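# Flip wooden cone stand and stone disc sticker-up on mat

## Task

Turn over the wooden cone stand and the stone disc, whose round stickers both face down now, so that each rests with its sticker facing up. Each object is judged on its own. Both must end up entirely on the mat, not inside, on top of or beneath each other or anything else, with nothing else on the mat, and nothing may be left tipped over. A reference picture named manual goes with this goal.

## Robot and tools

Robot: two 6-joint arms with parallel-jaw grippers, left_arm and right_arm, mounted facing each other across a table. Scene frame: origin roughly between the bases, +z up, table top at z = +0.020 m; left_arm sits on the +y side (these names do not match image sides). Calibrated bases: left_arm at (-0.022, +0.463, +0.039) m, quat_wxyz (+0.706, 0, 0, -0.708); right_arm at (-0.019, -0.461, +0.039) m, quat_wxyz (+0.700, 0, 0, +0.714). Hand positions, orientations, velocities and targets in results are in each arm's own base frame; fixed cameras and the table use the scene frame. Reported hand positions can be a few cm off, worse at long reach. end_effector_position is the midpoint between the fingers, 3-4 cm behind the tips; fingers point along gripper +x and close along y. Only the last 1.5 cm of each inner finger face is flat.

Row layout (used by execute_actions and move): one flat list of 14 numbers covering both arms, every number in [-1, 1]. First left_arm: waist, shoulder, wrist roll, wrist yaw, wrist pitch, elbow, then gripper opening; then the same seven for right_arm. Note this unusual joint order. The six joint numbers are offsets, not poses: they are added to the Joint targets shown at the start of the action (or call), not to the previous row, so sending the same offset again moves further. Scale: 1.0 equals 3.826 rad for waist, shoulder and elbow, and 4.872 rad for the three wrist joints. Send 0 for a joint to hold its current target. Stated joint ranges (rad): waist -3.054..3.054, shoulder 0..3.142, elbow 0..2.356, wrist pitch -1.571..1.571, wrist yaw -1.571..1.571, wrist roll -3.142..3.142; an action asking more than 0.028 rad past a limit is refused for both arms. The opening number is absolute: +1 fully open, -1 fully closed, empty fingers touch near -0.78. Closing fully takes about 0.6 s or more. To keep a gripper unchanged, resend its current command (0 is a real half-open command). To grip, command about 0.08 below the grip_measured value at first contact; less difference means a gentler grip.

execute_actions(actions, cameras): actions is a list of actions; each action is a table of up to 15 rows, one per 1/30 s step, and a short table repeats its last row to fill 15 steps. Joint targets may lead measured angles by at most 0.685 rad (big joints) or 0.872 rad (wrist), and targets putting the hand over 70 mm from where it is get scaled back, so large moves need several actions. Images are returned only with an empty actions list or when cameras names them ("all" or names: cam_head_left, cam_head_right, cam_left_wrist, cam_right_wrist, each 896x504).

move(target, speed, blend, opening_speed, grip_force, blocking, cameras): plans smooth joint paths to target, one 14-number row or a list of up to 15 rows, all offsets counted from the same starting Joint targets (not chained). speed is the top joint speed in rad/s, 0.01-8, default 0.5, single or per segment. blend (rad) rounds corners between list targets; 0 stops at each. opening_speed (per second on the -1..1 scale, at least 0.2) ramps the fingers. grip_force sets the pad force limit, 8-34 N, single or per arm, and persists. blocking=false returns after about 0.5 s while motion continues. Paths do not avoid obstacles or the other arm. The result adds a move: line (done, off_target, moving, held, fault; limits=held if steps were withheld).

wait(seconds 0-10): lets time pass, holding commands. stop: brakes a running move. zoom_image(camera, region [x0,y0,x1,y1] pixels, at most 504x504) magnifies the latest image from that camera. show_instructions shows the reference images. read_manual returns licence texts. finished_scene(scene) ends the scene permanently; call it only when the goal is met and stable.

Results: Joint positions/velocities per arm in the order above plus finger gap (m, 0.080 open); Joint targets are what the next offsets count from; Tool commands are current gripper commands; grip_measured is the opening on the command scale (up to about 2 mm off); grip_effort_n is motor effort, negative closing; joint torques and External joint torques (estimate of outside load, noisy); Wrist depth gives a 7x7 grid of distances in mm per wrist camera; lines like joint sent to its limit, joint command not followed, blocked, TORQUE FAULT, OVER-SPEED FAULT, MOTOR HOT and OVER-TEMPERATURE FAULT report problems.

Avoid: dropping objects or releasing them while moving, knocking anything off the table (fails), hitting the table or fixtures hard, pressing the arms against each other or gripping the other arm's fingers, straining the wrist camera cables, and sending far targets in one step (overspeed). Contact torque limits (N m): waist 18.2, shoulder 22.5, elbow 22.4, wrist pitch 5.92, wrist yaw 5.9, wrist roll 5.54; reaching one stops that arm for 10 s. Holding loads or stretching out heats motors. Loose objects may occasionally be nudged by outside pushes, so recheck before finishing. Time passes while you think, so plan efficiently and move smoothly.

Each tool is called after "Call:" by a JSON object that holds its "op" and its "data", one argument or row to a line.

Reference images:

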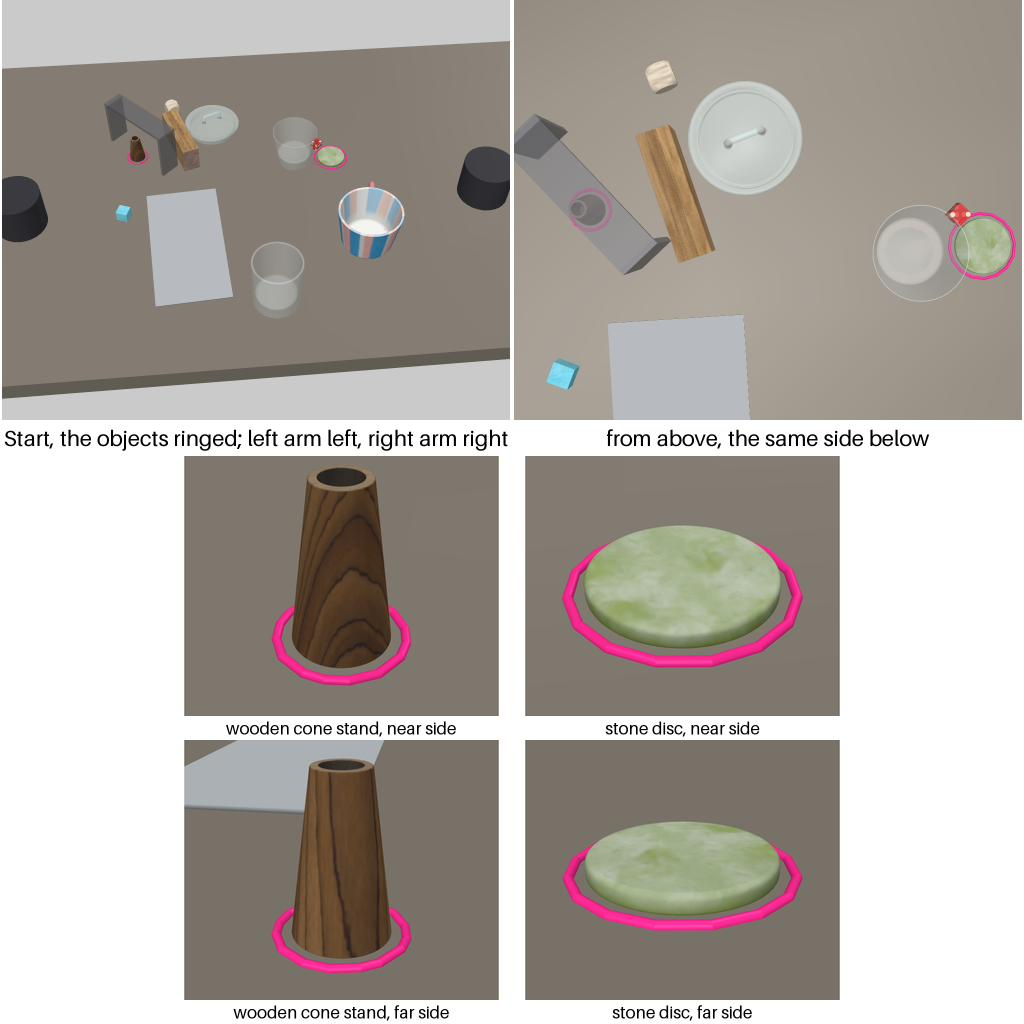

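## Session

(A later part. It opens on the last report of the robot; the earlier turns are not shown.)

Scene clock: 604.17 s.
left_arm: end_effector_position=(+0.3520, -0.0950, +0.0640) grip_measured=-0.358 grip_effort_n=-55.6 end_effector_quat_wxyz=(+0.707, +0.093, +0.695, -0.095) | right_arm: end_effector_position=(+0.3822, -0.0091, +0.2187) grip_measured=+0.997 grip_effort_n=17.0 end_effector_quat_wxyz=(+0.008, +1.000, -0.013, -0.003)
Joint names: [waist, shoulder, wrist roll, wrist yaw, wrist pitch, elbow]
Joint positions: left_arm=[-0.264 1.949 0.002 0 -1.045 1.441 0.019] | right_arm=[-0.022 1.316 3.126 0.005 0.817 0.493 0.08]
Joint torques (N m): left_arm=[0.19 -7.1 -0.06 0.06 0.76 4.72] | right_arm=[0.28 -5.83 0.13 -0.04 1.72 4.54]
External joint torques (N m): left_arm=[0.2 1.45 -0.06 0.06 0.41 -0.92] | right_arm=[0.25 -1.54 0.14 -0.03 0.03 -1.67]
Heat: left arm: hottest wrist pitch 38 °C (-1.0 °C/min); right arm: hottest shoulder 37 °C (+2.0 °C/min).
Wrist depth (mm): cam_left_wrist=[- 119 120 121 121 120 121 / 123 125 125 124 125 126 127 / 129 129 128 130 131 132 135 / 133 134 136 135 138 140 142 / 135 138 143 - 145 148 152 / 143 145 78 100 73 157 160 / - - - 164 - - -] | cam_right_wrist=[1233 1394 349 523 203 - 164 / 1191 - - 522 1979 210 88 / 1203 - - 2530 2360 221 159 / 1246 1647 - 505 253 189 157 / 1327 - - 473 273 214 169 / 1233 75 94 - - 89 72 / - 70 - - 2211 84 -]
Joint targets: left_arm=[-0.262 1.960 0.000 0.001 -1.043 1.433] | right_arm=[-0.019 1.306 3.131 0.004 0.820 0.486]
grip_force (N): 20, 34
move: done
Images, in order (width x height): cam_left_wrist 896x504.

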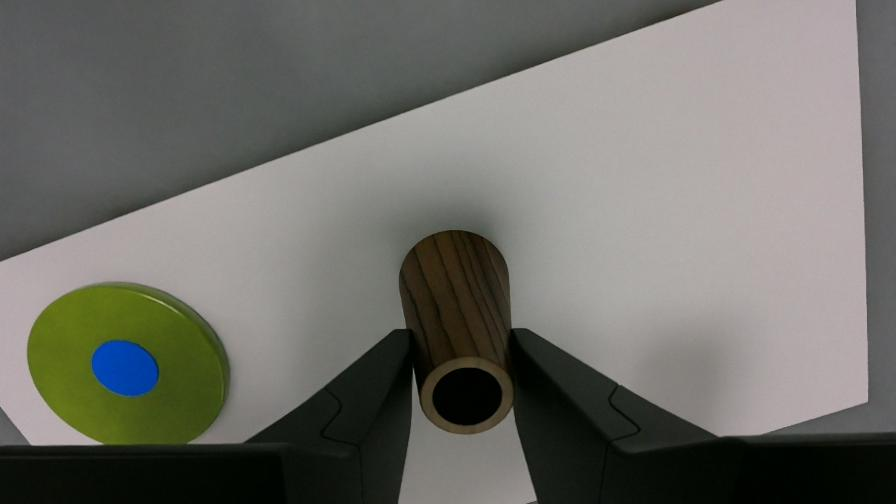

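Call:
{"op": "move", "data": {
  "target": [
    [0,-0.011,0,0,-0.056,0.0604,-0.45,0,0,0,0,0,0,1],
    [0.0685,-0.1712,0.3225,0,0.227,-0.1411,-0.45,0,0,0,0,0,0,1]
  ],
  "speed": [0.4,1.0],
  "blend": [0.1,0],
  "cameras": ["cam_left_wrist","cam_right_wrist"]
}}

Scene clock: 615.20 s.
left_arm: end_effector_position=(+0.4062, -0.0009, +0.2403) grip_measured=-0.358 grip_effort_n=-55.6 end_effector_quat_wxyz=(+0.697, +0.695, +0.123, -0.125) | right_arm: end_effector_position=(+0.3817, -0.0091, +0.2210) grip_measured=+0.997 grip_effort_n=16.5 end_effector_quat_wxyz=(+0.007, +1.000, -0.013, +0.001)
Joint names: [waist, shoulder, wrist roll, wrist yaw, wrist pitch, elbow]
Joint positions: left_arm=[-0.002 1.314 1.568 0 0.059 0.902 0.019] | right_arm=[-0.022 1.312 3.127 0.004 0.82 0.493 0.08]
Joint torques (N m): left_arm=[0.22 -6.03 0.07 0.08 2.1 6.07] | right_arm=[0.32 -5.36 0.12 -0.06 1.44 4.52]
External joint torques (N m): left_arm=[0.22 -0.87 0.12 0.06 0.38 -1.05] | right_arm=[0.32 -0.99 0.13 -0.05 -0.29 -1.8]
Heat: left arm: hottest wrist pitch 37 °C (-2.0 °C/min); right arm: hottest shoulder 36 °C (+0.0 °C/min).
Wrist depth (mm): cam_left_wrist=[- - 221 391 328 - 231 / 1349 - 200 606 345 279 231 / 277 282 237 277 365 297 240 / 265 292 245 123 415 304 244 / - - 249 102 404 335 248 / - - 72 100 73 - 253 / - - - - - - -] | cam_right_wrist=[1215 388 2383 535 728 - - / 1197 - - 516 2172 - - / 1209 - - 272 270 - - / 1221 1647 2315 233 144 - 1394 / 1272 - - 233 266 - 1427 / 1227 75 88 256 255 89 1239 / - 70 - 243 243 84 -]
Joint targets: left_arm=[0.001 1.305 1.571 0.001 0.062 0.893] | right_arm=[-0.019 1.306 3.131 0.004 0.820 0.486]
grip_force (N): 20, 34
move: done
Images, in order (width x height): cam_left_wrist 896x504, cam_right_wrist 896x504.

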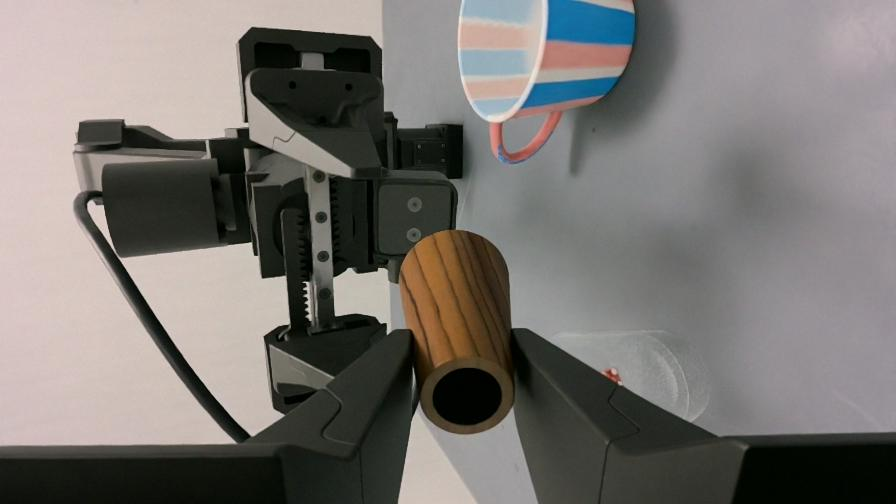

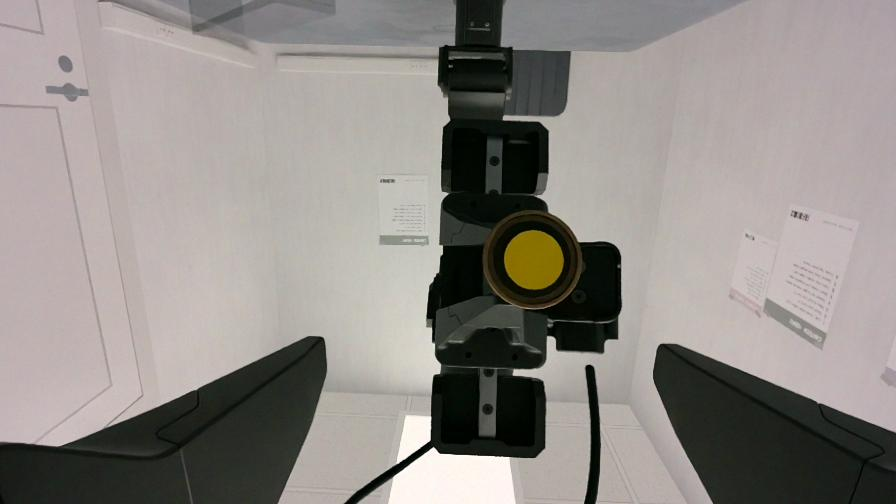

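Call:
{"op": "move", "data": {
  "target": [0,0,0,0,0,0,-0.45,0.0111,0.0225,0,0,0.0058,0.0151,1],
  "cameras": ["cam_right_wrist"]
}}

Scene clock: 625.50 s.
left_arm: end_effector_position=(+0.4062, -0.0009, +0.2404) grip_measured=-0.358 grip_effort_n=-55.6 end_effector_quat_wxyz=(+0.697, +0.695, +0.123, -0.125) | right_arm: end_effector_position=(+0.3955, +0.0071, +0.2163) grip_measured=+0.997 grip_effort_n=16.5 end_effector_quat_wxyz=(+0.007, +1.000, +0.008, -0.004)
Joint names: [waist, shoulder, wrist roll, wrist yaw, wrist pitch, elbow]
Joint positions: left_arm=[-0.002 1.314 1.568 0 0.059 0.902 0.019] | right_arm=[0.019 1.384 3.127 0.004 0.845 0.532 0.08]
Joint torques (N m): left_arm=[0.23 -5.98 0.08 0.08 2.09 6.03] | right_arm=[0.33 -4.08 0.1 -0.05 1.7 6.3]
External joint torques (N m): left_arm=[0.21 -0.72 0.13 0.06 0.34 -1.19] | right_arm=[0.29 0.74 0.1 -0.05 -0.03 0.07]
Heat: left arm: hottest wrist pitch 38 °C (-1.0 °C/min); right arm: hottest shoulder 35 °C (-1.0 °C/min).
Wrist depth (mm): cam_left_wrist=[- - 195 - 308 - 231 / - - 174 581 362 292 231 / - 266 228 260 360 324 234 / - 277 232 - - 318 230 / - 1836 218 101 410 297 243 / - - 72 - 72 297 252 / - - - - - - -] | cam_right_wrist=[1285 338 1995 501 - 2116 1387 / 1334 - - 509 - 1888 - / 1239 - - 261 - - - / 1292 1873 2383 133 - 1845 1292 / 1305 - - 132 255 - 1298 / 1305 74 95 231 - 89 72 / - 70 284 229 2153 84 -]
Joint targets: left_arm=[0.001 1.305 1.571 0.001 0.063 0.893] | right_arm=[0.023 1.393 3.131 0.004 0.849 0.543]
grip_force (N): 20, 34
move: done
Images, in order (width x height): cam_right_wrist 896x504.

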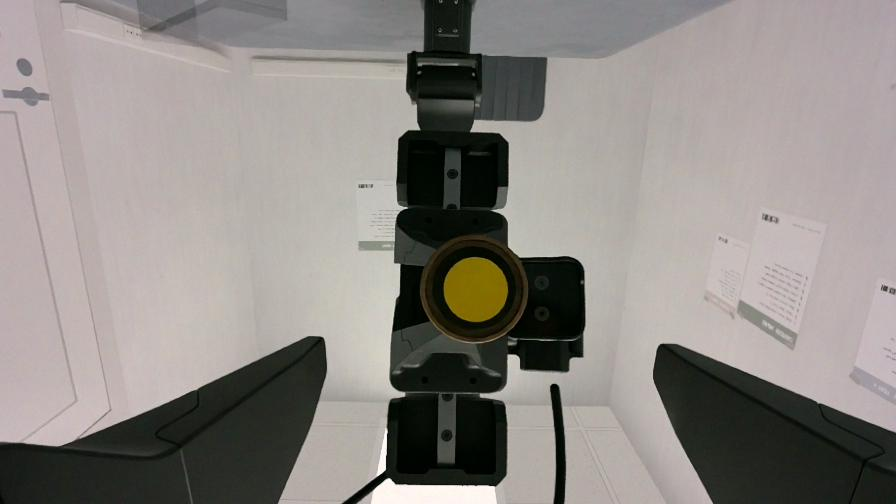

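Call:
{"op": "move", "data": {
  "target": [
    [0,0,0,0,0,0,-0.45,-0.0008,0.0455,0,0,0,0.0455,1],
    [0,0,0,0,0,0,-0.45,-0.0008,0.0455,0,0,0,0.0455,-0.32]
  ],
  "speed": 0.3,
  "opening_speed": 0.8,
  "cameras": ["cam_right_wrist","cam_left_wrist"]
}}

Scene clock: 637.30 s.
left_arm: end_effector_position=(+0.4060, -0.0013, +0.2402) grip_measured=-0.358 grip_effort_n=-55.6 end_effector_quat_wxyz=(+0.697, +0.695, +0.123, -0.126) | right_arm: end_effector_position=(+0.4410, +0.0078, +0.2216) grip_measured=-0.209 grip_effort_n=-83.5 end_effector_quat_wxyz=(+0.007, +1.000, +0.008, -0.003)
Joint names: [waist, shoulder, wrist roll, wrist yaw, wrist pitch, elbow]
Joint positions: left_arm=[-0.002 1.313 1.568 0.003 0.059 0.901 0.019] | right_arm=[0.019 1.556 3.127 0.004 0.845 0.706 0.026]
Joint torques (N m): left_arm=[0.22 -5.86 0.06 -0.02 2.1 6.12] | right_arm=[0 -5.08 0.09 -0.09 1.72 6.32]
External joint torques (N m): left_arm=[0.19 -0.75 0.12 -0.04 0.39 -0.99] | right_arm=[-0.04 1.05 0.1 -0.08 -0.01 0.07]
Motor temperatures (°C): left_arm=[26 33 31 32 39 36] | right_arm=[26 34 27 30 37 30]
Heat: left arm: hottest wrist pitch 39 °C (+0.0 °C/min); right arm: hottest wrist pitch 37 °C (+5.1 °C/min).
Wrist depth (mm): cam_left_wrist=[1235 - 166 368 302 277 233 / - - 166 189 345 291 232 / 216 236 145 217 372 297 235 / 215 232 186 123 418 317 239 / - 1612 169 - 405 314 248 / - 1642 72 - 72 305 253 / - - - - - - -] | cam_right_wrist=[1158 1543 - 472 - - - / 1227 - - 469 - - - / - - - 216 - 1791 - / 1252 1873 - 185 216 1766 1292 / 1285 - 2360 87 208 1873 1427 / 1285 - - 85 86 - - / - - - 198 80 - -]
Joint targets: left_arm=[0.001 1.305 1.571 0.000 0.063 0.893] | right_arm=[0.020 1.567 3.131 0.004 0.848 0.717]
grip_force (N): 20, 34
move: done
Images, in order (width x height): cam_left_wrist 896x504, cam_right_wrist 896x504.

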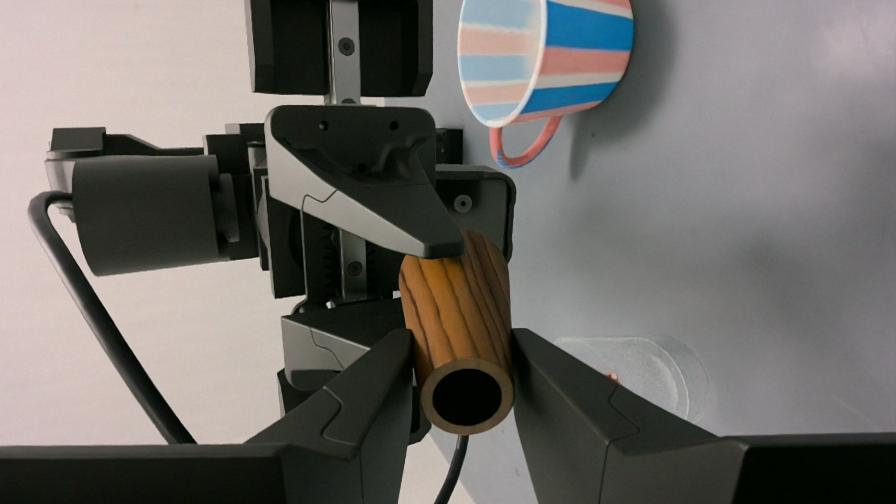

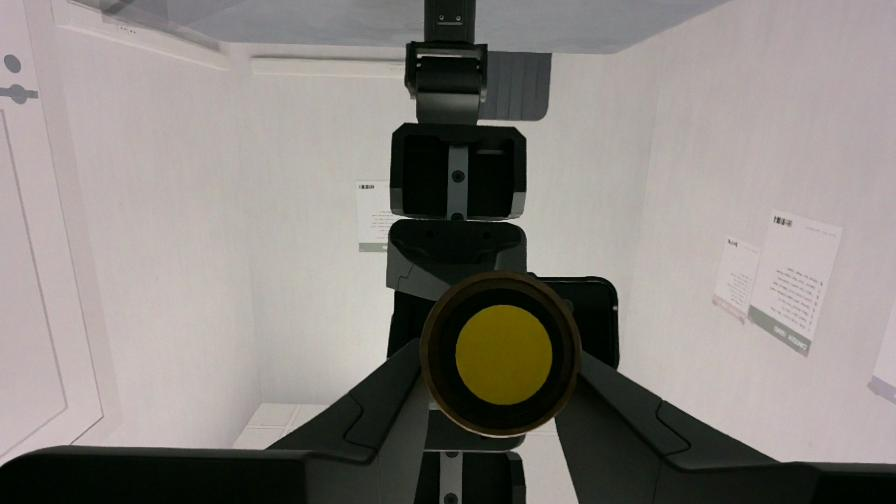

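Call:
{"op": "move", "data": {
  "target": [
    [0,0,0,0,0,0,-0.45,0,0,0,0,0,0,-0.35],
    [0,0,0,0,0,0,0.7,0,0,0,0,0,0,-0.35],
    [0,-0.0518,0,0,-0.0286,-0.0153,0.7,0,0,0,0,0,0,-0.35],
    [0,-0.1017,0,0,-0.064,-0.0202,0.7,0,0,0,0,0,0,-0.35],
    [0,-0.1119,-0.3225,0,-0.0907,-0.1101,0.7,0,0,0,0,0,0,-0.35]
  ],
  "opening_speed": 1.2,
  "speed": [1,1,0.5,0.6,1.3],
  "blend": [0,0,0.08,0.08,0],
  "cameras": ["cam_right_wrist","cam_left_wrist"]
}}

Scene clock: 646.43 s.
left_arm: end_effector_position=(+0.2566, -0.0005, +0.1136) grip_measured=+0.697 grip_effort_n=13.7 end_effector_quat_wxyz=(+0.925, +0.001, +0.380, -0.002) | right_arm: end_effector_position=(+0.4411, +0.0079, +0.2215) grip_measured=-0.209 grip_effort_n=-83.5 end_effector_quat_wxyz=(+0.007, +1.000, +0.008, -0.003)
Joint names: [waist, shoulder, wrist roll, wrist yaw, wrist pitch, elbow]
Joint positions: left_arm=[-0.001 0.883 0.002 0.002 -0.378 0.481 0.066] | right_arm=[0.019 1.557 3.127 0.004 0.845 0.706 0.026]
Joint torques (N m): left_arm=[0.14 -2.45 -0.06 0 1.54 5.77] | right_arm=[-0.06 -5.32 0.1 -0.01 1.72 6.29]
External joint torques (N m): left_arm=[0.15 -0.46 -0.07 -0.01 0.05 -1.18] | right_arm=[-0.07 0.76 0.1 -0.01 0.01 0.11]
Heat: left arm: hottest wrist pitch 39 °C (+0.0 °C/min); right arm: hottest wrist pitch 37 °C (+6.1 °C/min).
Wrist depth (mm): cam_left_wrist=[275 - 281 283 277 289 298 / 253 251 258 263 264 267 272 / 172 239 237 238 240 244 243 / 167 217 220 217 223 226 229 / - 206 206 207 210 211 214 / - - 191 194 193 85 202 / - - 182 184 186 86 -] | cam_right_wrist=[1215 760 - 469 271 - - / 1227 - 291 316 300 1932 - / 1209 1615 2406 294 - - - / 1227 1778 2383 332 - 1402 1604 / 1285 - 2789 87 88 1583 1444 / 1285 - - 85 86 1461 1461 / - - - - 80 - -]
Joint targets: left_arm=[0.001 0.877 0.000 0.001 -0.379 0.472] | right_arm=[0.020 1.566 3.131 0.004 0.848 0.717]
grip_force (N): 20, 34
move: done
Images, in order (width x height): cam_left_wrist 896x504, cam_right_wrist 896x504.

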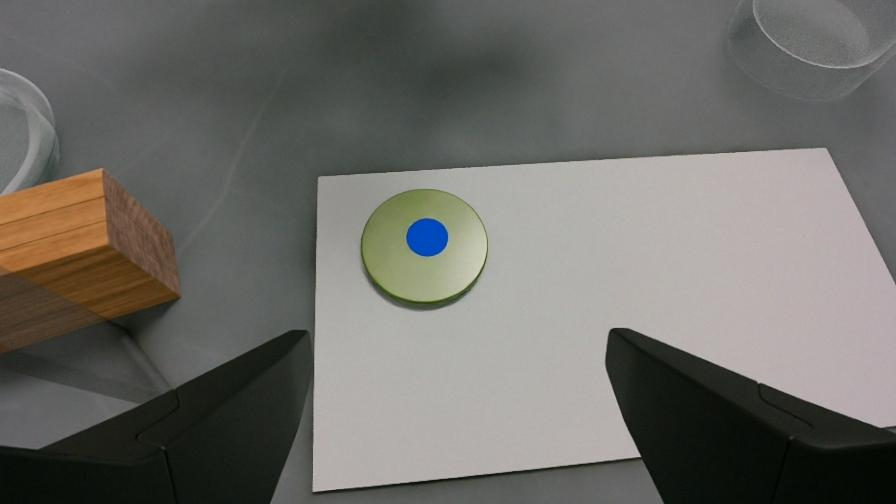

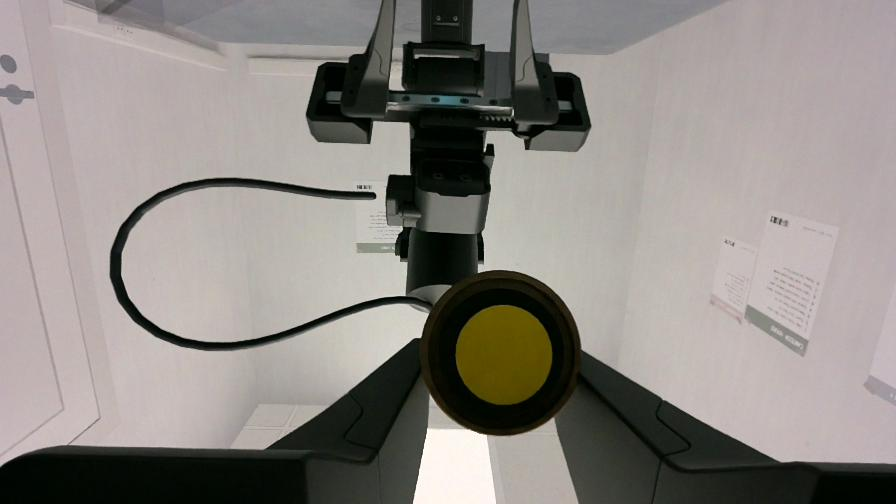

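Call:
{"op": "move", "data": {
  "target": [
    [0,0,0,0,0,0,0.7,0.0418,0.1633,0,0,-0.385,0.3345,-0.35],
    [0,0,0,0,0,0,0.7,0.0418,0.2173,0,0,-0.3941,0.4,-0.35],
    [0,0,0,0,0,0,0.7,0.0418,0.2167,0,0,-0.3773,0.3781,-0.35]
  ],
  "speed": [1,0.6,0.3],
  "blend": [0.1,0.05,0],
  "cameras": ["cam_right_wrist","cam_left_wrist"]
}}

Scene clock: 664.03 s.
left_arm: end_effector_position=(+0.2566, -0.0005, +0.1136) grip_measured=+0.697 grip_effort_n=13.7 end_effector_quat_wxyz=(+0.925, +0.001, +0.380, -0.002) | right_arm: end_effector_position=(+0.5337, +0.0955, +0.0896) grip_measured=-0.209 grip_effort_n=-83.5 end_effector_quat_wxyz=(+0.057, +0.821, +0.076, -0.563)
Joint names: [waist, shoulder, wrist roll, wrist yaw, wrist pitch, elbow]
Joint positions: left_arm=[-0.001 0.883 0.002 0.002 -0.378 0.481 0.066] | right_arm=[0.178 2.382 3.127 0.004 -0.993 2.173 0.026]
Joint torques (N m): left_arm=[0.16 -2.45 -0.06 0 1.54 5.76] | right_arm=[0.33 -10.01 0.13 -0.02 0.92 4.38]
External joint torques (N m): left_arm=[0.17 -0.45 -0.06 -0.01 0.04 -1.23] | right_arm=[0.33 1.84 0.13 -0.02 0.07 -1.89]
Heat: left arm: hottest wrist pitch 40 °C (+2.0 °C/min); right arm: hottest wrist pitch 38 °C (+5.1 °C/min).
Wrist depth (mm): cam_left_wrist=[276 279 280 279 283 162 286 / 254 256 257 261 265 182 264 / 181 236 238 238 237 240 250 / 167 217 220 215 223 226 230 / - 206 205 206 210 211 213 / - - 190 - 194 86 202 / - - 182 184 186 86 -] | cam_right_wrist=[- - 120 120 - - - / - - - 130 131 - - / 143 143 145 143 142 - - / 157 152 158 156 154 156 - / 182 180 179 87 166 173 - / - 204 194 85 86 194 - / - - - 254 79 - -]
Joint targets: left_arm=[0.001 0.877 0.000 0.001 -0.379 0.472] | right_arm=[0.180 2.396 3.131 0.004 -0.990 2.164]
grip_force (N): 20, 34
move: done; blend cut to 0.0419 rad at target 2
Images, in order (width x height): cam_left_wrist 896x504, cam_right_wrist 896x504.

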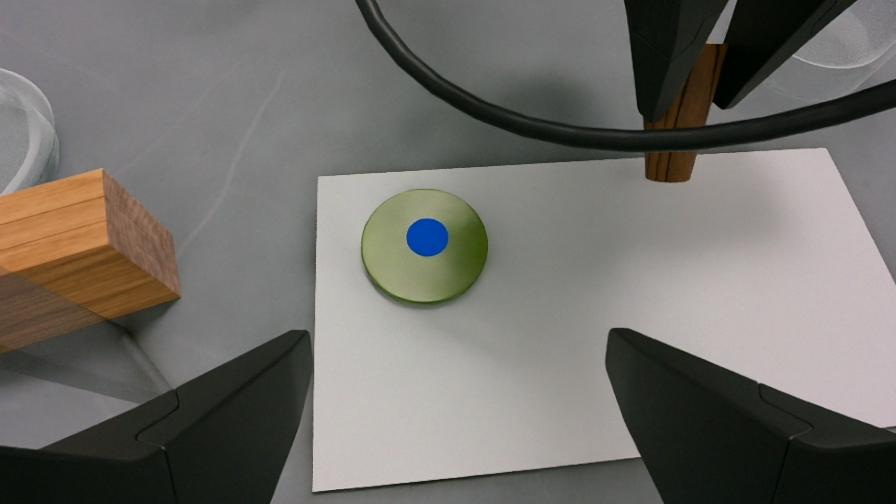

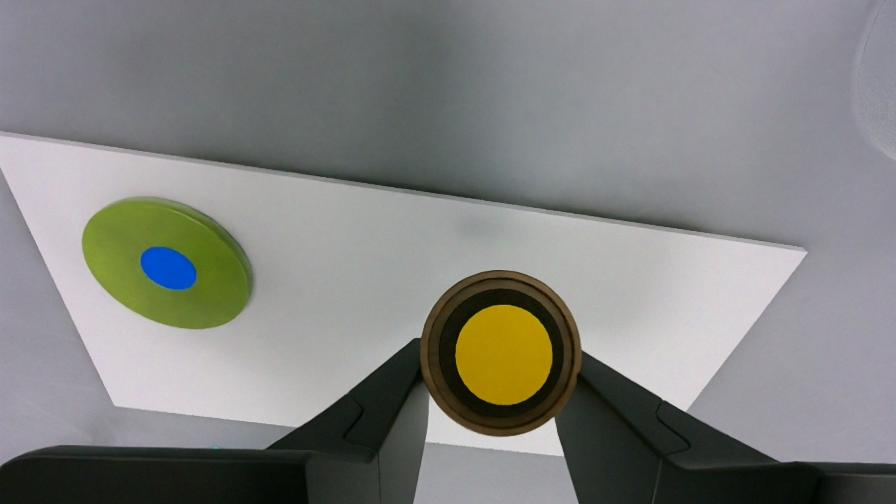

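Call:
{"op": "move", "data": {
  "target": [
    [0,0,0,0,0,0,0.7,0,-0.0534,0,0,-0.0077,-0.0436,-0.35],
    [0,0,0,0,0,0,0.7,0,-0.0534,-0.6427,0,-0.0077,-0.0436,-0.35],
    [0,0,0,0,0,0,0.7,0,0.0006,-0.6427,0,-0.0168,0.0219,-0.35],
    [0,0,0,0,0,0,0.7,0,0,-0.6427,0,0,0,-0.35]
  ],
  "speed": [0.5,1.3,0.5,0.3],
  "blend": [0.03,0.05,0.05,0],
  "cameras": ["cam_right_wrist","cam_left_wrist","cam_head_left"]
}}

Scene clock: 676.93 s.
left_arm: end_effector_position=(+0.2566, -0.0005, +0.1136) grip_measured=+0.697 grip_effort_n=14.2 end_effector_quat_wxyz=(+0.925, +0.001, +0.380, -0.002) | right_arm: end_effector_position=(+0.5337, +0.0955, +0.0898) grip_measured=-0.209 grip_effort_n=-83.5 end_effector_quat_wxyz=(+0.822, -0.049, +0.563, +0.071)
Joint names: [waist, shoulder, wrist roll, wrist yaw, wrist pitch, elbow]
Joint positions: left_arm=[-0.001 0.883 0.002 0.002 -0.378 0.481 0.066] | right_arm=[0.178 2.381 0.005 0.004 -0.993 2.173 0.026]
Joint torques (N m): left_arm=[0.14 -2.47 -0.07 0.01 1.54 5.77] | right_arm=[0.24 -10.39 -0.18 -0.04 1.05 4.58]
External joint torques (N m): left_arm=[0.13 -0.47 -0.07 0.01 0.06 -1.16] | right_arm=[0.41 1.52 -0.18 -0.05 0.11 -1.77]
Heat: left arm: hottest wrist pitch 40 °C (+3.0 °C/min); right arm: hottest shoulder 37 °C (+1.0 °C/min).
Wrist depth (mm): cam_left_wrist=[275 277 277 286 286 170 293 / 253 255 258 262 264 184 269 / 182 236 238 237 240 242 247 / 167 218 220 217 223 226 229 / - 206 206 205 210 210 213 / - - 191 194 194 85 202 / - - 183 185 186 86 -] | cam_right_wrist=[- 167 166 165 165 164 163 / - 167 165 165 164 163 162 / - 165 165 164 163 162 162 / 169 164 163 164 162 162 155 / - 163 163 87 161 160 154 / - - 166 85 86 160 159 / - - - - 80 - -]
Joint targets: left_arm=[0.001 0.877 0.000 0.001 -0.379 0.472] | right_arm=[0.180 2.395 -0.001 0.004 -0.990 2.164]
grip_force (N): 20, 34
move: done; blend cut to 0.0419 rad at target 3
Images, in order (width x height): cam_head_left 896x504, cam_left_wrist 896x504, cam_right_wrist 896x504.

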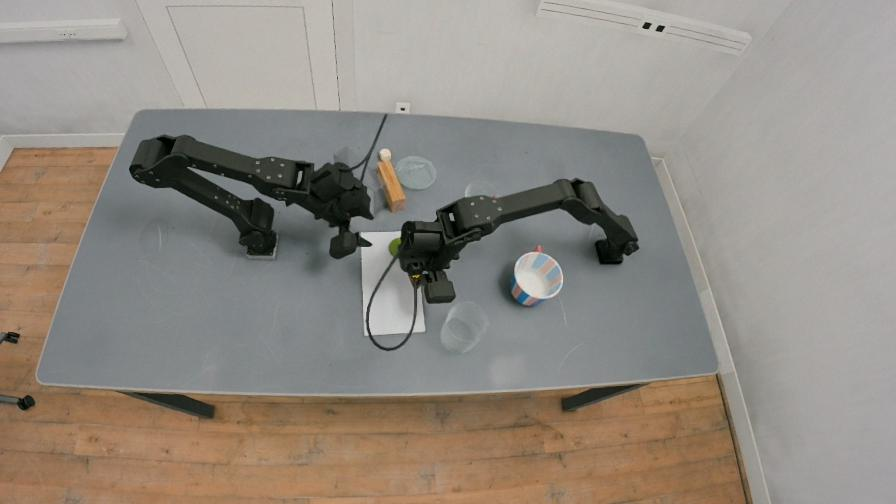

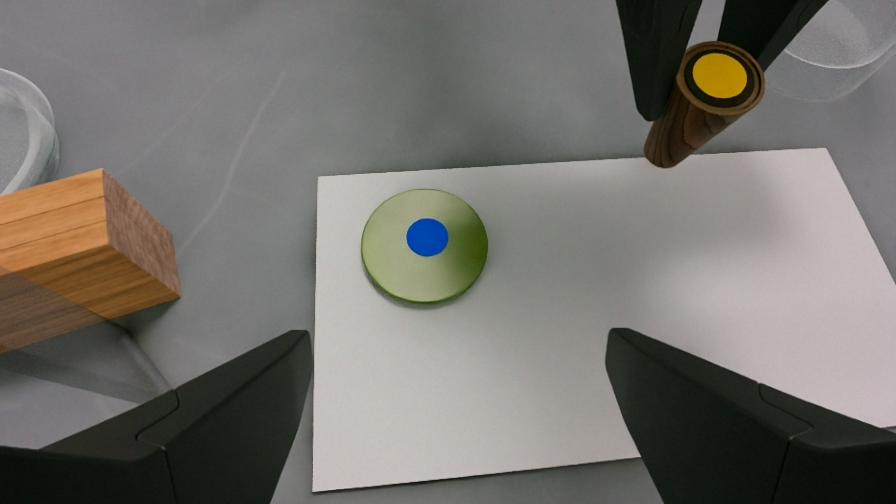

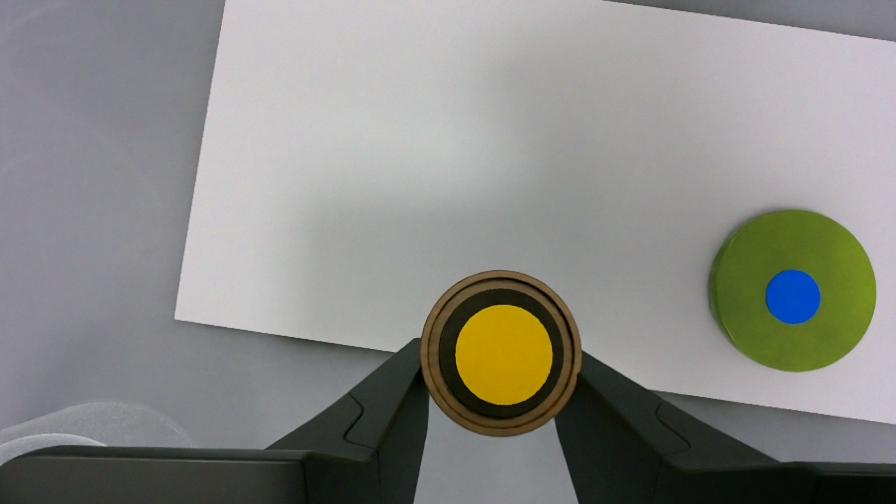

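Call:
{"op": "move", "data": {
  "target": [
    [0,0,0,0,0,0,0.7,0,0.0269,0,0,-0.0075,0.0366,-0.35],
    [0,0,0,0,0,0,0.7,0,0.0267,0,0,-0.0008,0.0279,-0.35]
  ],
  "speed": [0.3,0.06],
  "cameras": ["cam_right_wrist","cam_left_wrist"]
}}

Scene clock: 688.67 s.
left_arm: end_effector_position=(+0.2566, -0.0005, +0.1136) grip_measured=+0.697 grip_effort_n=13.7 end_effector_quat_wxyz=(+0.925, +0.001, +0.380, -0.002) | right_arm: end_effector_position=(+0.5511, +0.0987, +0.0721) grip_measured=-0.209 grip_effort_n=-83.5 end_effector_quat_wxyz=(+0.823, -0.049, +0.562, +0.071)
Joint names: [waist, shoulder, wrist roll, wrist yaw, wrist pitch, elbow]
Joint positions: left_arm=[-0.001 0.883 0.002 0.002 -0.378 0.481 0.066] | right_arm=[0.178 2.481 0.005 0.004 -0.997 2.28 0.026]
Joint torques (N m): left_arm=[0.15 -2.42 -0.06 0 1.54 5.76] | right_arm=[0.19 -10.34 -0.19 -0.02 1.02 4.45]
External joint torques (N m): left_arm=[0.16 -0.46 -0.06 0 0.06 -1.17] | right_arm=[0.09 2.04 -0.19 -0.02 0.09 -1.87]
Heat: left arm: hottest wrist pitch 40 °C (+2.0 °C/min); right arm: hottest shoulder 38 °C (+3.0 °C/min).
Wrist depth (mm): cam_left_wrist=[275 278 280 276 119 135 160 / 253 256 258 262 259 179 267 / 178 241 238 237 240 237 247 / 167 218 221 217 224 226 229 / - 203 206 207 211 211 214 / - - 191 195 194 85 202 / - - 182 184 186 86 -] | cam_right_wrist=[- 148 148 147 146 146 145 / - 148 147 146 146 145 144 / - 147 146 146 145 144 144 / - 146 145 145 144 144 143 / - 145 145 87 143 143 137 / - - 144 85 86 142 136 / - - - - 80 - 140]
Joint targets: left_arm=[0.001 0.877 0.000 0.001 -0.379 0.472] | right_arm=[0.180 2.498 -0.001 0.004 -0.994 2.271]
grip_force (N): 20, 34
move: done
Images, in order (width x height): cam_left_wrist 896x504, cam_right_wrist 896x504.

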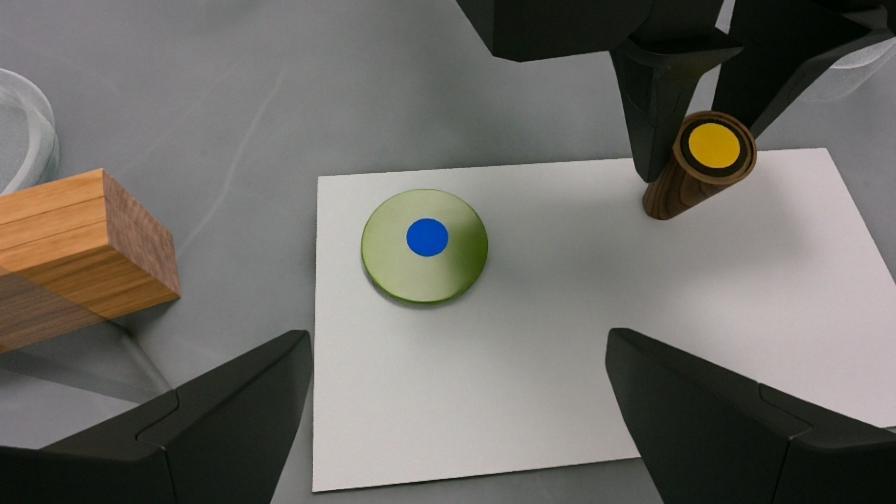

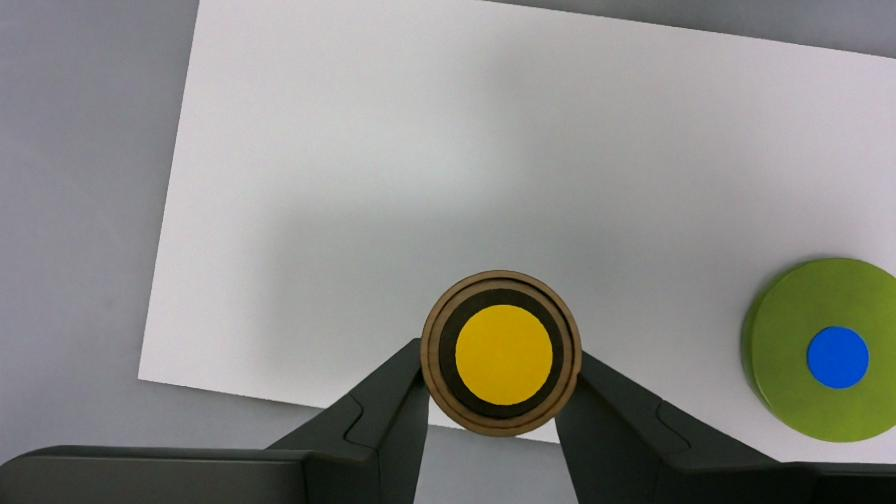

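Call:
{"op": "move", "data": {
  "target": [0,0,0,0,0,0,0.7,0,0,0,0,0.0042,-0.0054,-0.35],
  "speed": 0.05,
  "cameras": ["cam_right_wrist"]
}}

Call:
{"op": "zoom_image", "data": {
  "camera": "cam_right_wrist",
  "region": [350, 220, 650, 460]
}}

Scene clock: 694.57 s.
left_arm: end_effector_position=(+0.2566, -0.0005, +0.1136) grip_measured=+0.697 grip_effort_n=13.7 end_effector_quat_wxyz=(+0.925, +0.001, +0.380, -0.002) | right_arm: end_effector_position=(+0.5517, +0.0988, +0.0675) grip_measured=-0.209 grip_effort_n=-83.5 end_effector_quat_wxyz=(+0.823, -0.049, +0.561, +0.071)
Joint names: [waist, shoulder, wrist roll, wrist yaw, wrist pitch, elbow]
Joint positions: left_arm=[-0.001 0.883 0.002 0.002 -0.378 0.481 0.066] | right_arm=[0.178 2.481 0.005 0.004 -0.977 2.261 0.026]
Joint torques (N m): left_arm=[0.16 -2.44 -0.06 0 1.54 5.75] | right_arm=[0.23 -10.41 -0.14 -0.06 1.04 4.31]
External joint torques (N m): left_arm=[0.15 -0.44 -0.07 0 0.06 -1.19] | right_arm=[0.24 1.89 -0.14 -0.07 0.11 -1.97]
Motor temperatures (°C): left_arm=[26 29 31 32 40 36] | right_arm=[25 40 27 29 34 31]
Heat: left arm: hottest wrist pitch 40 °C (+1.0 °C/min); right arm: hottest shoulder 40 °C (+6.0 °C/min).
Wrist depth (mm): cam_left_wrist=[- 279 282 274 120 138 161 / 253 260 258 262 261 177 268 / 182 237 238 236 240 190 245 / 167 219 220 217 223 225 230 / - - 203 206 210 210 213 / - - 190 192 194 85 202 / - - 182 184 185 86 -] | cam_right_wrist=[- 145 144 143 143 142 143 / - 143 143 143 142 141 141 / - 143 142 142 141 140 140 / - 142 142 141 141 140 139 / - 141 141 87 139 139 132 / - 142 140 85 86 138 132 / - - - - 80 - 137]
Joint targets: left_arm=[0.001 0.877 0.000 0.001 -0.379 0.472] | right_arm=[0.180 2.498 -0.001 0.004 -0.973 2.250]
grip_force (N): 20, 34
move: done
Images, in order (width x height): cam_right_wrist 896x504.

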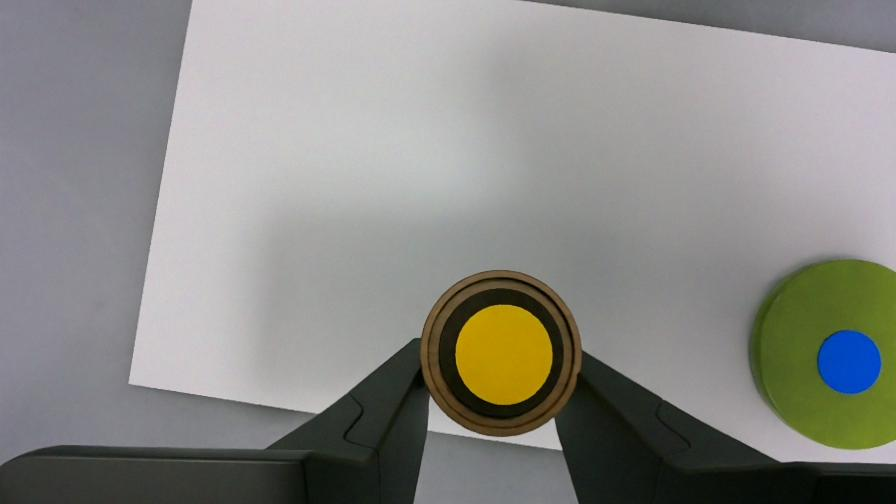

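Scaled by 1.680 from the camera's 896x504 image, which has a finer 1280x720 frame.

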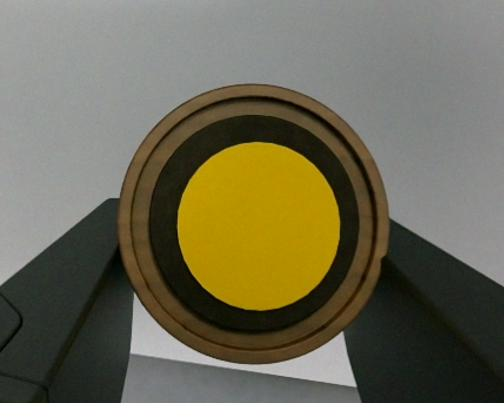

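Call:
{"op": "move", "data": {
  "target": [0,0,0,0,0,0,0.7,0,0,0,0,0.0034,-0.0044,-0.35],
  "speed": 0.05,
  "cameras": ["cam_left_wrist"]
}}

Call:
{"op": "zoom_image", "data": {
  "camera": "cam_left_wrist",
  "region": [580, 60, 860, 260]
}}

Scene clock: 700.80 s.
left_arm: end_effector_position=(+0.2566, -0.0005, +0.1136) grip_measured=+0.697 grip_effort_n=13.7 end_effector_quat_wxyz=(+0.925, +0.001, +0.380, -0.002) | right_arm: end_effector_position=(+0.5525, +0.0989, +0.0649) grip_measured=-0.209 grip_effort_n=-83.5 end_effector_quat_wxyz=(+0.824, -0.049, +0.559, +0.071)
Joint names: [waist, shoulder, wrist roll, wrist yaw, wrist pitch, elbow]
Joint positions: left_arm=[-0.001 0.883 0.002 0.002 -0.378 0.481 0.066] | right_arm=[0.178 2.481 0.005 0.004 -0.961 2.249 0.026]
Joint torques (N m): left_arm=[0.15 -2.41 -0.06 0.01 1.54 5.76] | right_arm=[0.14 -10.3 -0.18 -0.04 1.07 3.95]
External joint torques (N m): left_arm=[0.14 -0.4 -0.06 0.01 0.05 -1.2] | right_arm=[0.03 2.08 -0.18 -0.03 0.12 -2.38]
Heat: left arm: hottest wrist pitch 40 °C (+1.0 °C/min); right arm: hottest shoulder 42 °C (+8.0 °C/min).
Wrist depth (mm): cam_left_wrist=[278 277 279 273 119 138 157 / 251 256 258 257 192 178 267 / 178 236 238 245 241 195 247 / 167 217 220 217 223 224 229 / - 207 206 206 210 211 214 / - - 191 195 194 85 202 / - - 182 184 186 86 -] | cam_right_wrist=[- 145 144 143 142 142 - / - 144 143 142 141 141 140 / - 142 142 141 140 140 139 / - 141 140 140 140 139 138 / - 140 140 87 138 138 132 / 142 139 139 85 86 137 131 / - - - 141 79 - 131]
Joint targets: left_arm=[0.001 0.877 0.000 0.001 -0.379 0.472] | right_arm=[0.180 2.498 -0.001 0.004 -0.956 2.234]
grip_force (N): 20, 34
move: done
Images, in order (width x height): cam_left_wrist 896x504.

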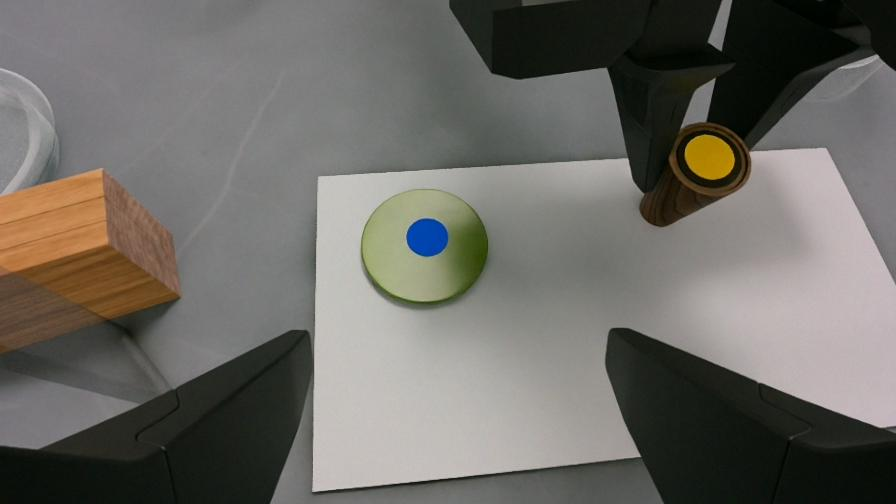

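Scaled by 1.800 from the camera's 896x504 image, which has a finer 1280x720 frame.

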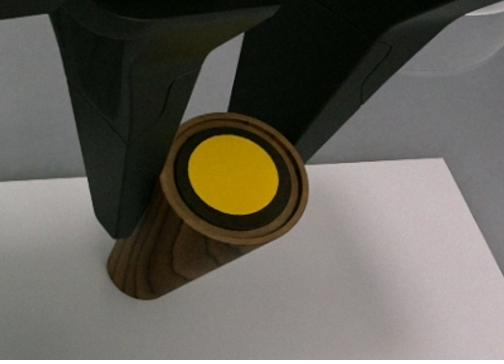

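Call:
{"op": "move", "data": {
  "target": [0,0,0,0,0,0,0.7,0,0,0,0,0.0034,-0.0044,-0.35],
  "speed": 0.05,
  "cameras": ["cam_left_wrist","cam_right_wrist"]
}}

Scene clock: 704.87 s.
left_arm: end_effector_position=(+0.2566, -0.0005, +0.1136) grip_measured=+0.697 grip_effort_n=13.7 end_effector_quat_wxyz=(+0.925, +0.001, +0.380, -0.002) | right_arm: end_effector_position=(+0.5536, +0.0991, +0.0623) grip_measured=-0.209 grip_effort_n=-83.5 end_effector_quat_wxyz=(+0.826, -0.049, +0.557, +0.071)
Joint names: [waist, shoulder, wrist roll, wrist yaw, wrist pitch, elbow]
Joint positions: left_arm=[-0.001 0.883 0.002 0.002 -0.378 0.481 0.066] | right_arm=[0.178 2.481 0.005 0.004 -0.943 2.238 0.026]
Joint torques (N m): left_arm=[0.14 -2.43 -0.06 0 1.55 5.77] | right_arm=[0.13 -10.26 -0.14 -0.04 1.02 3.33]
External joint torques (N m): left_arm=[0.14 -0.45 -0.06 -0.01 0.07 -1.15] | right_arm=[0.13 2.08 -0.14 -0.04 0.07 -2.99]
Heat: left arm: hottest wrist pitch 40 °C (+1.0 °C/min); right arm: hottest shoulder 43 °C (+9.0 °C/min).
Wrist depth (mm): cam_left_wrist=[275 - 279 273 119 138 158 / 253 253 258 260 259 178 267 / 181 234 237 238 240 187 248 / 167 216 220 217 223 227 230 / - 206 206 205 210 210 213 / - - 191 195 194 85 202 / - - 182 184 186 86 -] | cam_right_wrist=[- 144 144 143 143 141 141 / - 143 143 142 142 141 140 / - 142 142 141 140 140 139 / - 141 140 140 139 139 138 / - 140 139 87 138 137 131 / - 139 138 85 85 136 130 / - - - - 80 - 129]
Joint targets: left_arm=[0.001 0.877 0.000 0.001 -0.379 0.472] | right_arm=[0.180 2.498 -0.001 0.004 -0.940 2.217]
grip_force (N): 20, 34
move: done
Images, in order (width x height): cam_left_wrist 896x504, cam_right_wrist 896x504.

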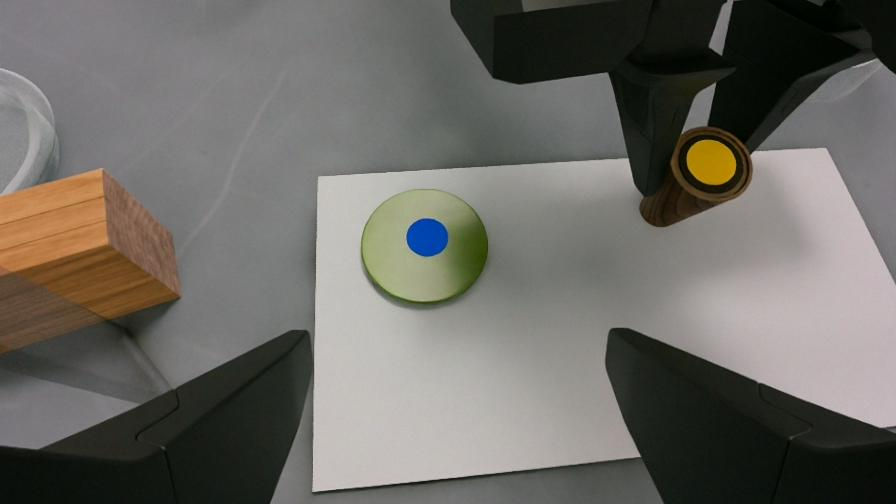

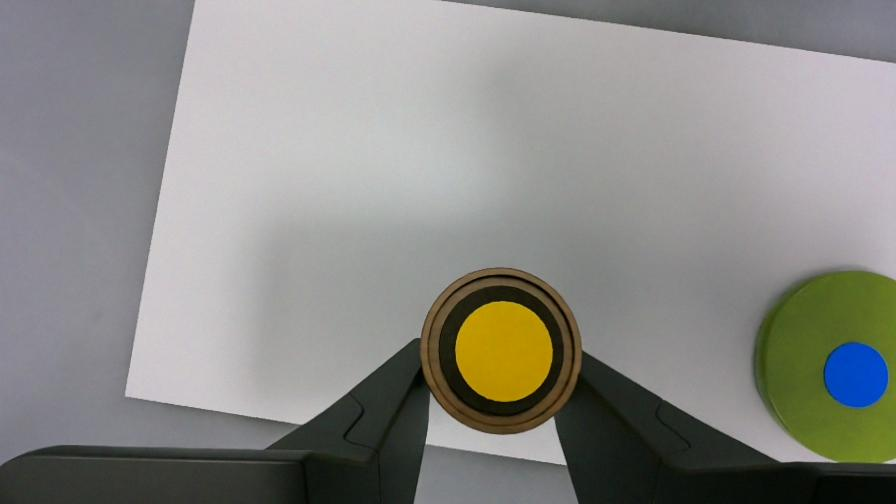

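Call:
{"op": "move", "data": {
  "target": [
    [0,0,0,0,0,0,0.7,0,0,0,0,-0.0027,0.0035,-0.35],
    [0,0,0,0,0,0,0.7,0,0,0,0,-0.0027,0.0035,0.3]
  ],
  "speed": 0.05,
  "opening_speed": 0.35,
  "cameras": ["cam_left_wrist","cam_right_wrist"]
}}

Scene clock: 718.20 s.
left_arm: end_effector_position=(+0.2566, -0.0005, +0.1136) grip_measured=+0.697 grip_effort_n=13.7 end_effector_quat_wxyz=(+0.925, +0.001, +0.380, -0.002) | right_arm: end_effector_position=(+0.5511, +0.0987, +0.0582) grip_measured=+0.296 grip_effort_n=17.0 end_effector_quat_wxyz=(+0.821, -0.050, +0.564, +0.071)
Joint names: [waist, shoulder, wrist roll, wrist yaw, wrist pitch, elbow]
Joint positions: left_arm=[-0.001 0.883 0.002 0.002 -0.378 0.481 0.066] | right_arm=[0.178 2.486 0.005 0.004 -0.953 2.235 0.048]
Joint torques (N m): left_arm=[0.12 -2.43 -0.06 0.01 1.54 5.74] | right_arm=[0.31 -10.97 -0.16 -0.03 0.81 4.83]
External joint torques (N m): left_arm=[0.12 -0.47 -0.06 0.01 0.08 -1.15] | right_arm=[0.31 1.56 -0.16 -0.03 -0.15 -1.58]
Motor temperatures (°C): left_arm=[26 29 31 32 40 36] | right_arm=[25 45 27 29 33 30]
Heat: left arm: hottest wrist pitch 40 °C (+0.0 °C/min); right arm: hottest shoulder 45 °C (+11.1 °C/min).
Wrist depth (mm): cam_left_wrist=[275 277 280 274 123 190 105 / 252 256 258 259 170 258 184 / 182 236 244 238 237 241 247 / 167 217 219 217 223 229 229 / - 206 208 208 210 207 214 / - - 191 194 194 86 201 / - - 182 185 186 86 -] | cam_right_wrist=[138 134 134 133 132 132 131 / - 133 133 132 132 131 130 / - 133 132 132 105 130 130 / - 132 132 131 130 130 129 / - 131 131 130 130 129 123 / - 131 81 130 129 91 122 / - - 84 132 130 76 -]
Joint targets: left_arm=[0.001 0.877 0.000 0.001 -0.379 0.472] | right_arm=[0.180 2.498 -0.001 0.004 -0.953 2.230]
grip_force (N): 20, 34
move: done
Images, in order (width x height): cam_left_wrist 896x504, cam_right_wrist 896x504.

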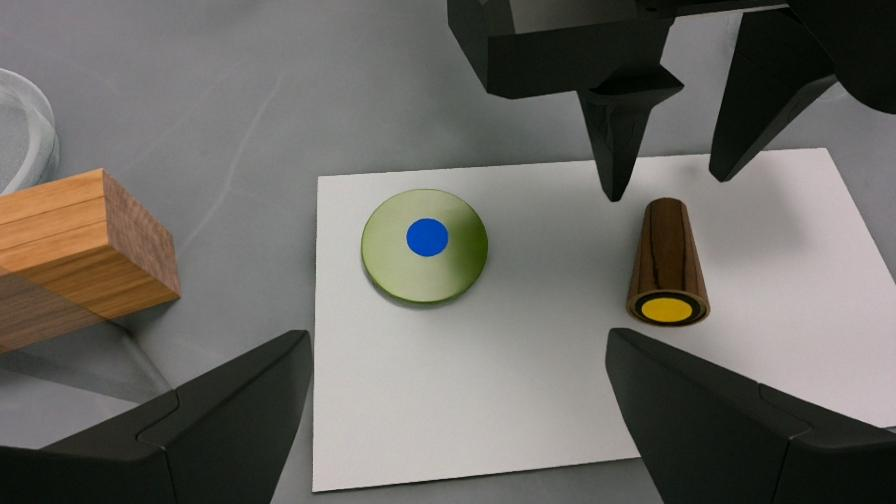

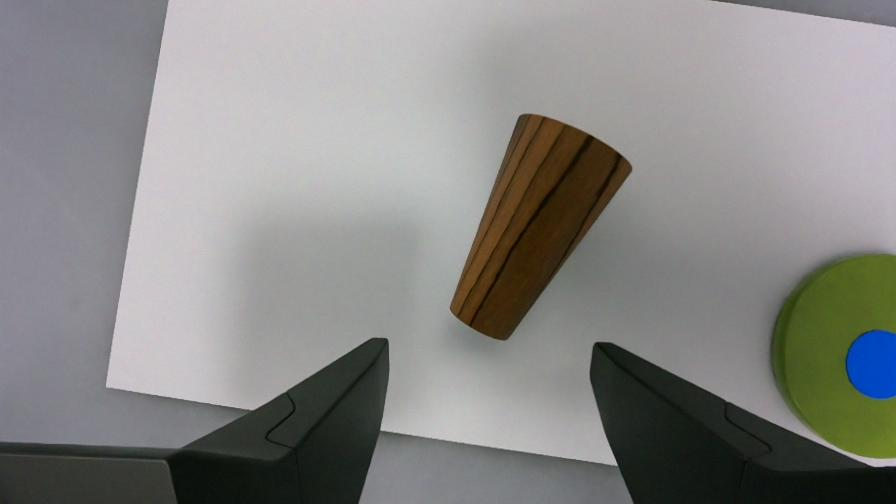

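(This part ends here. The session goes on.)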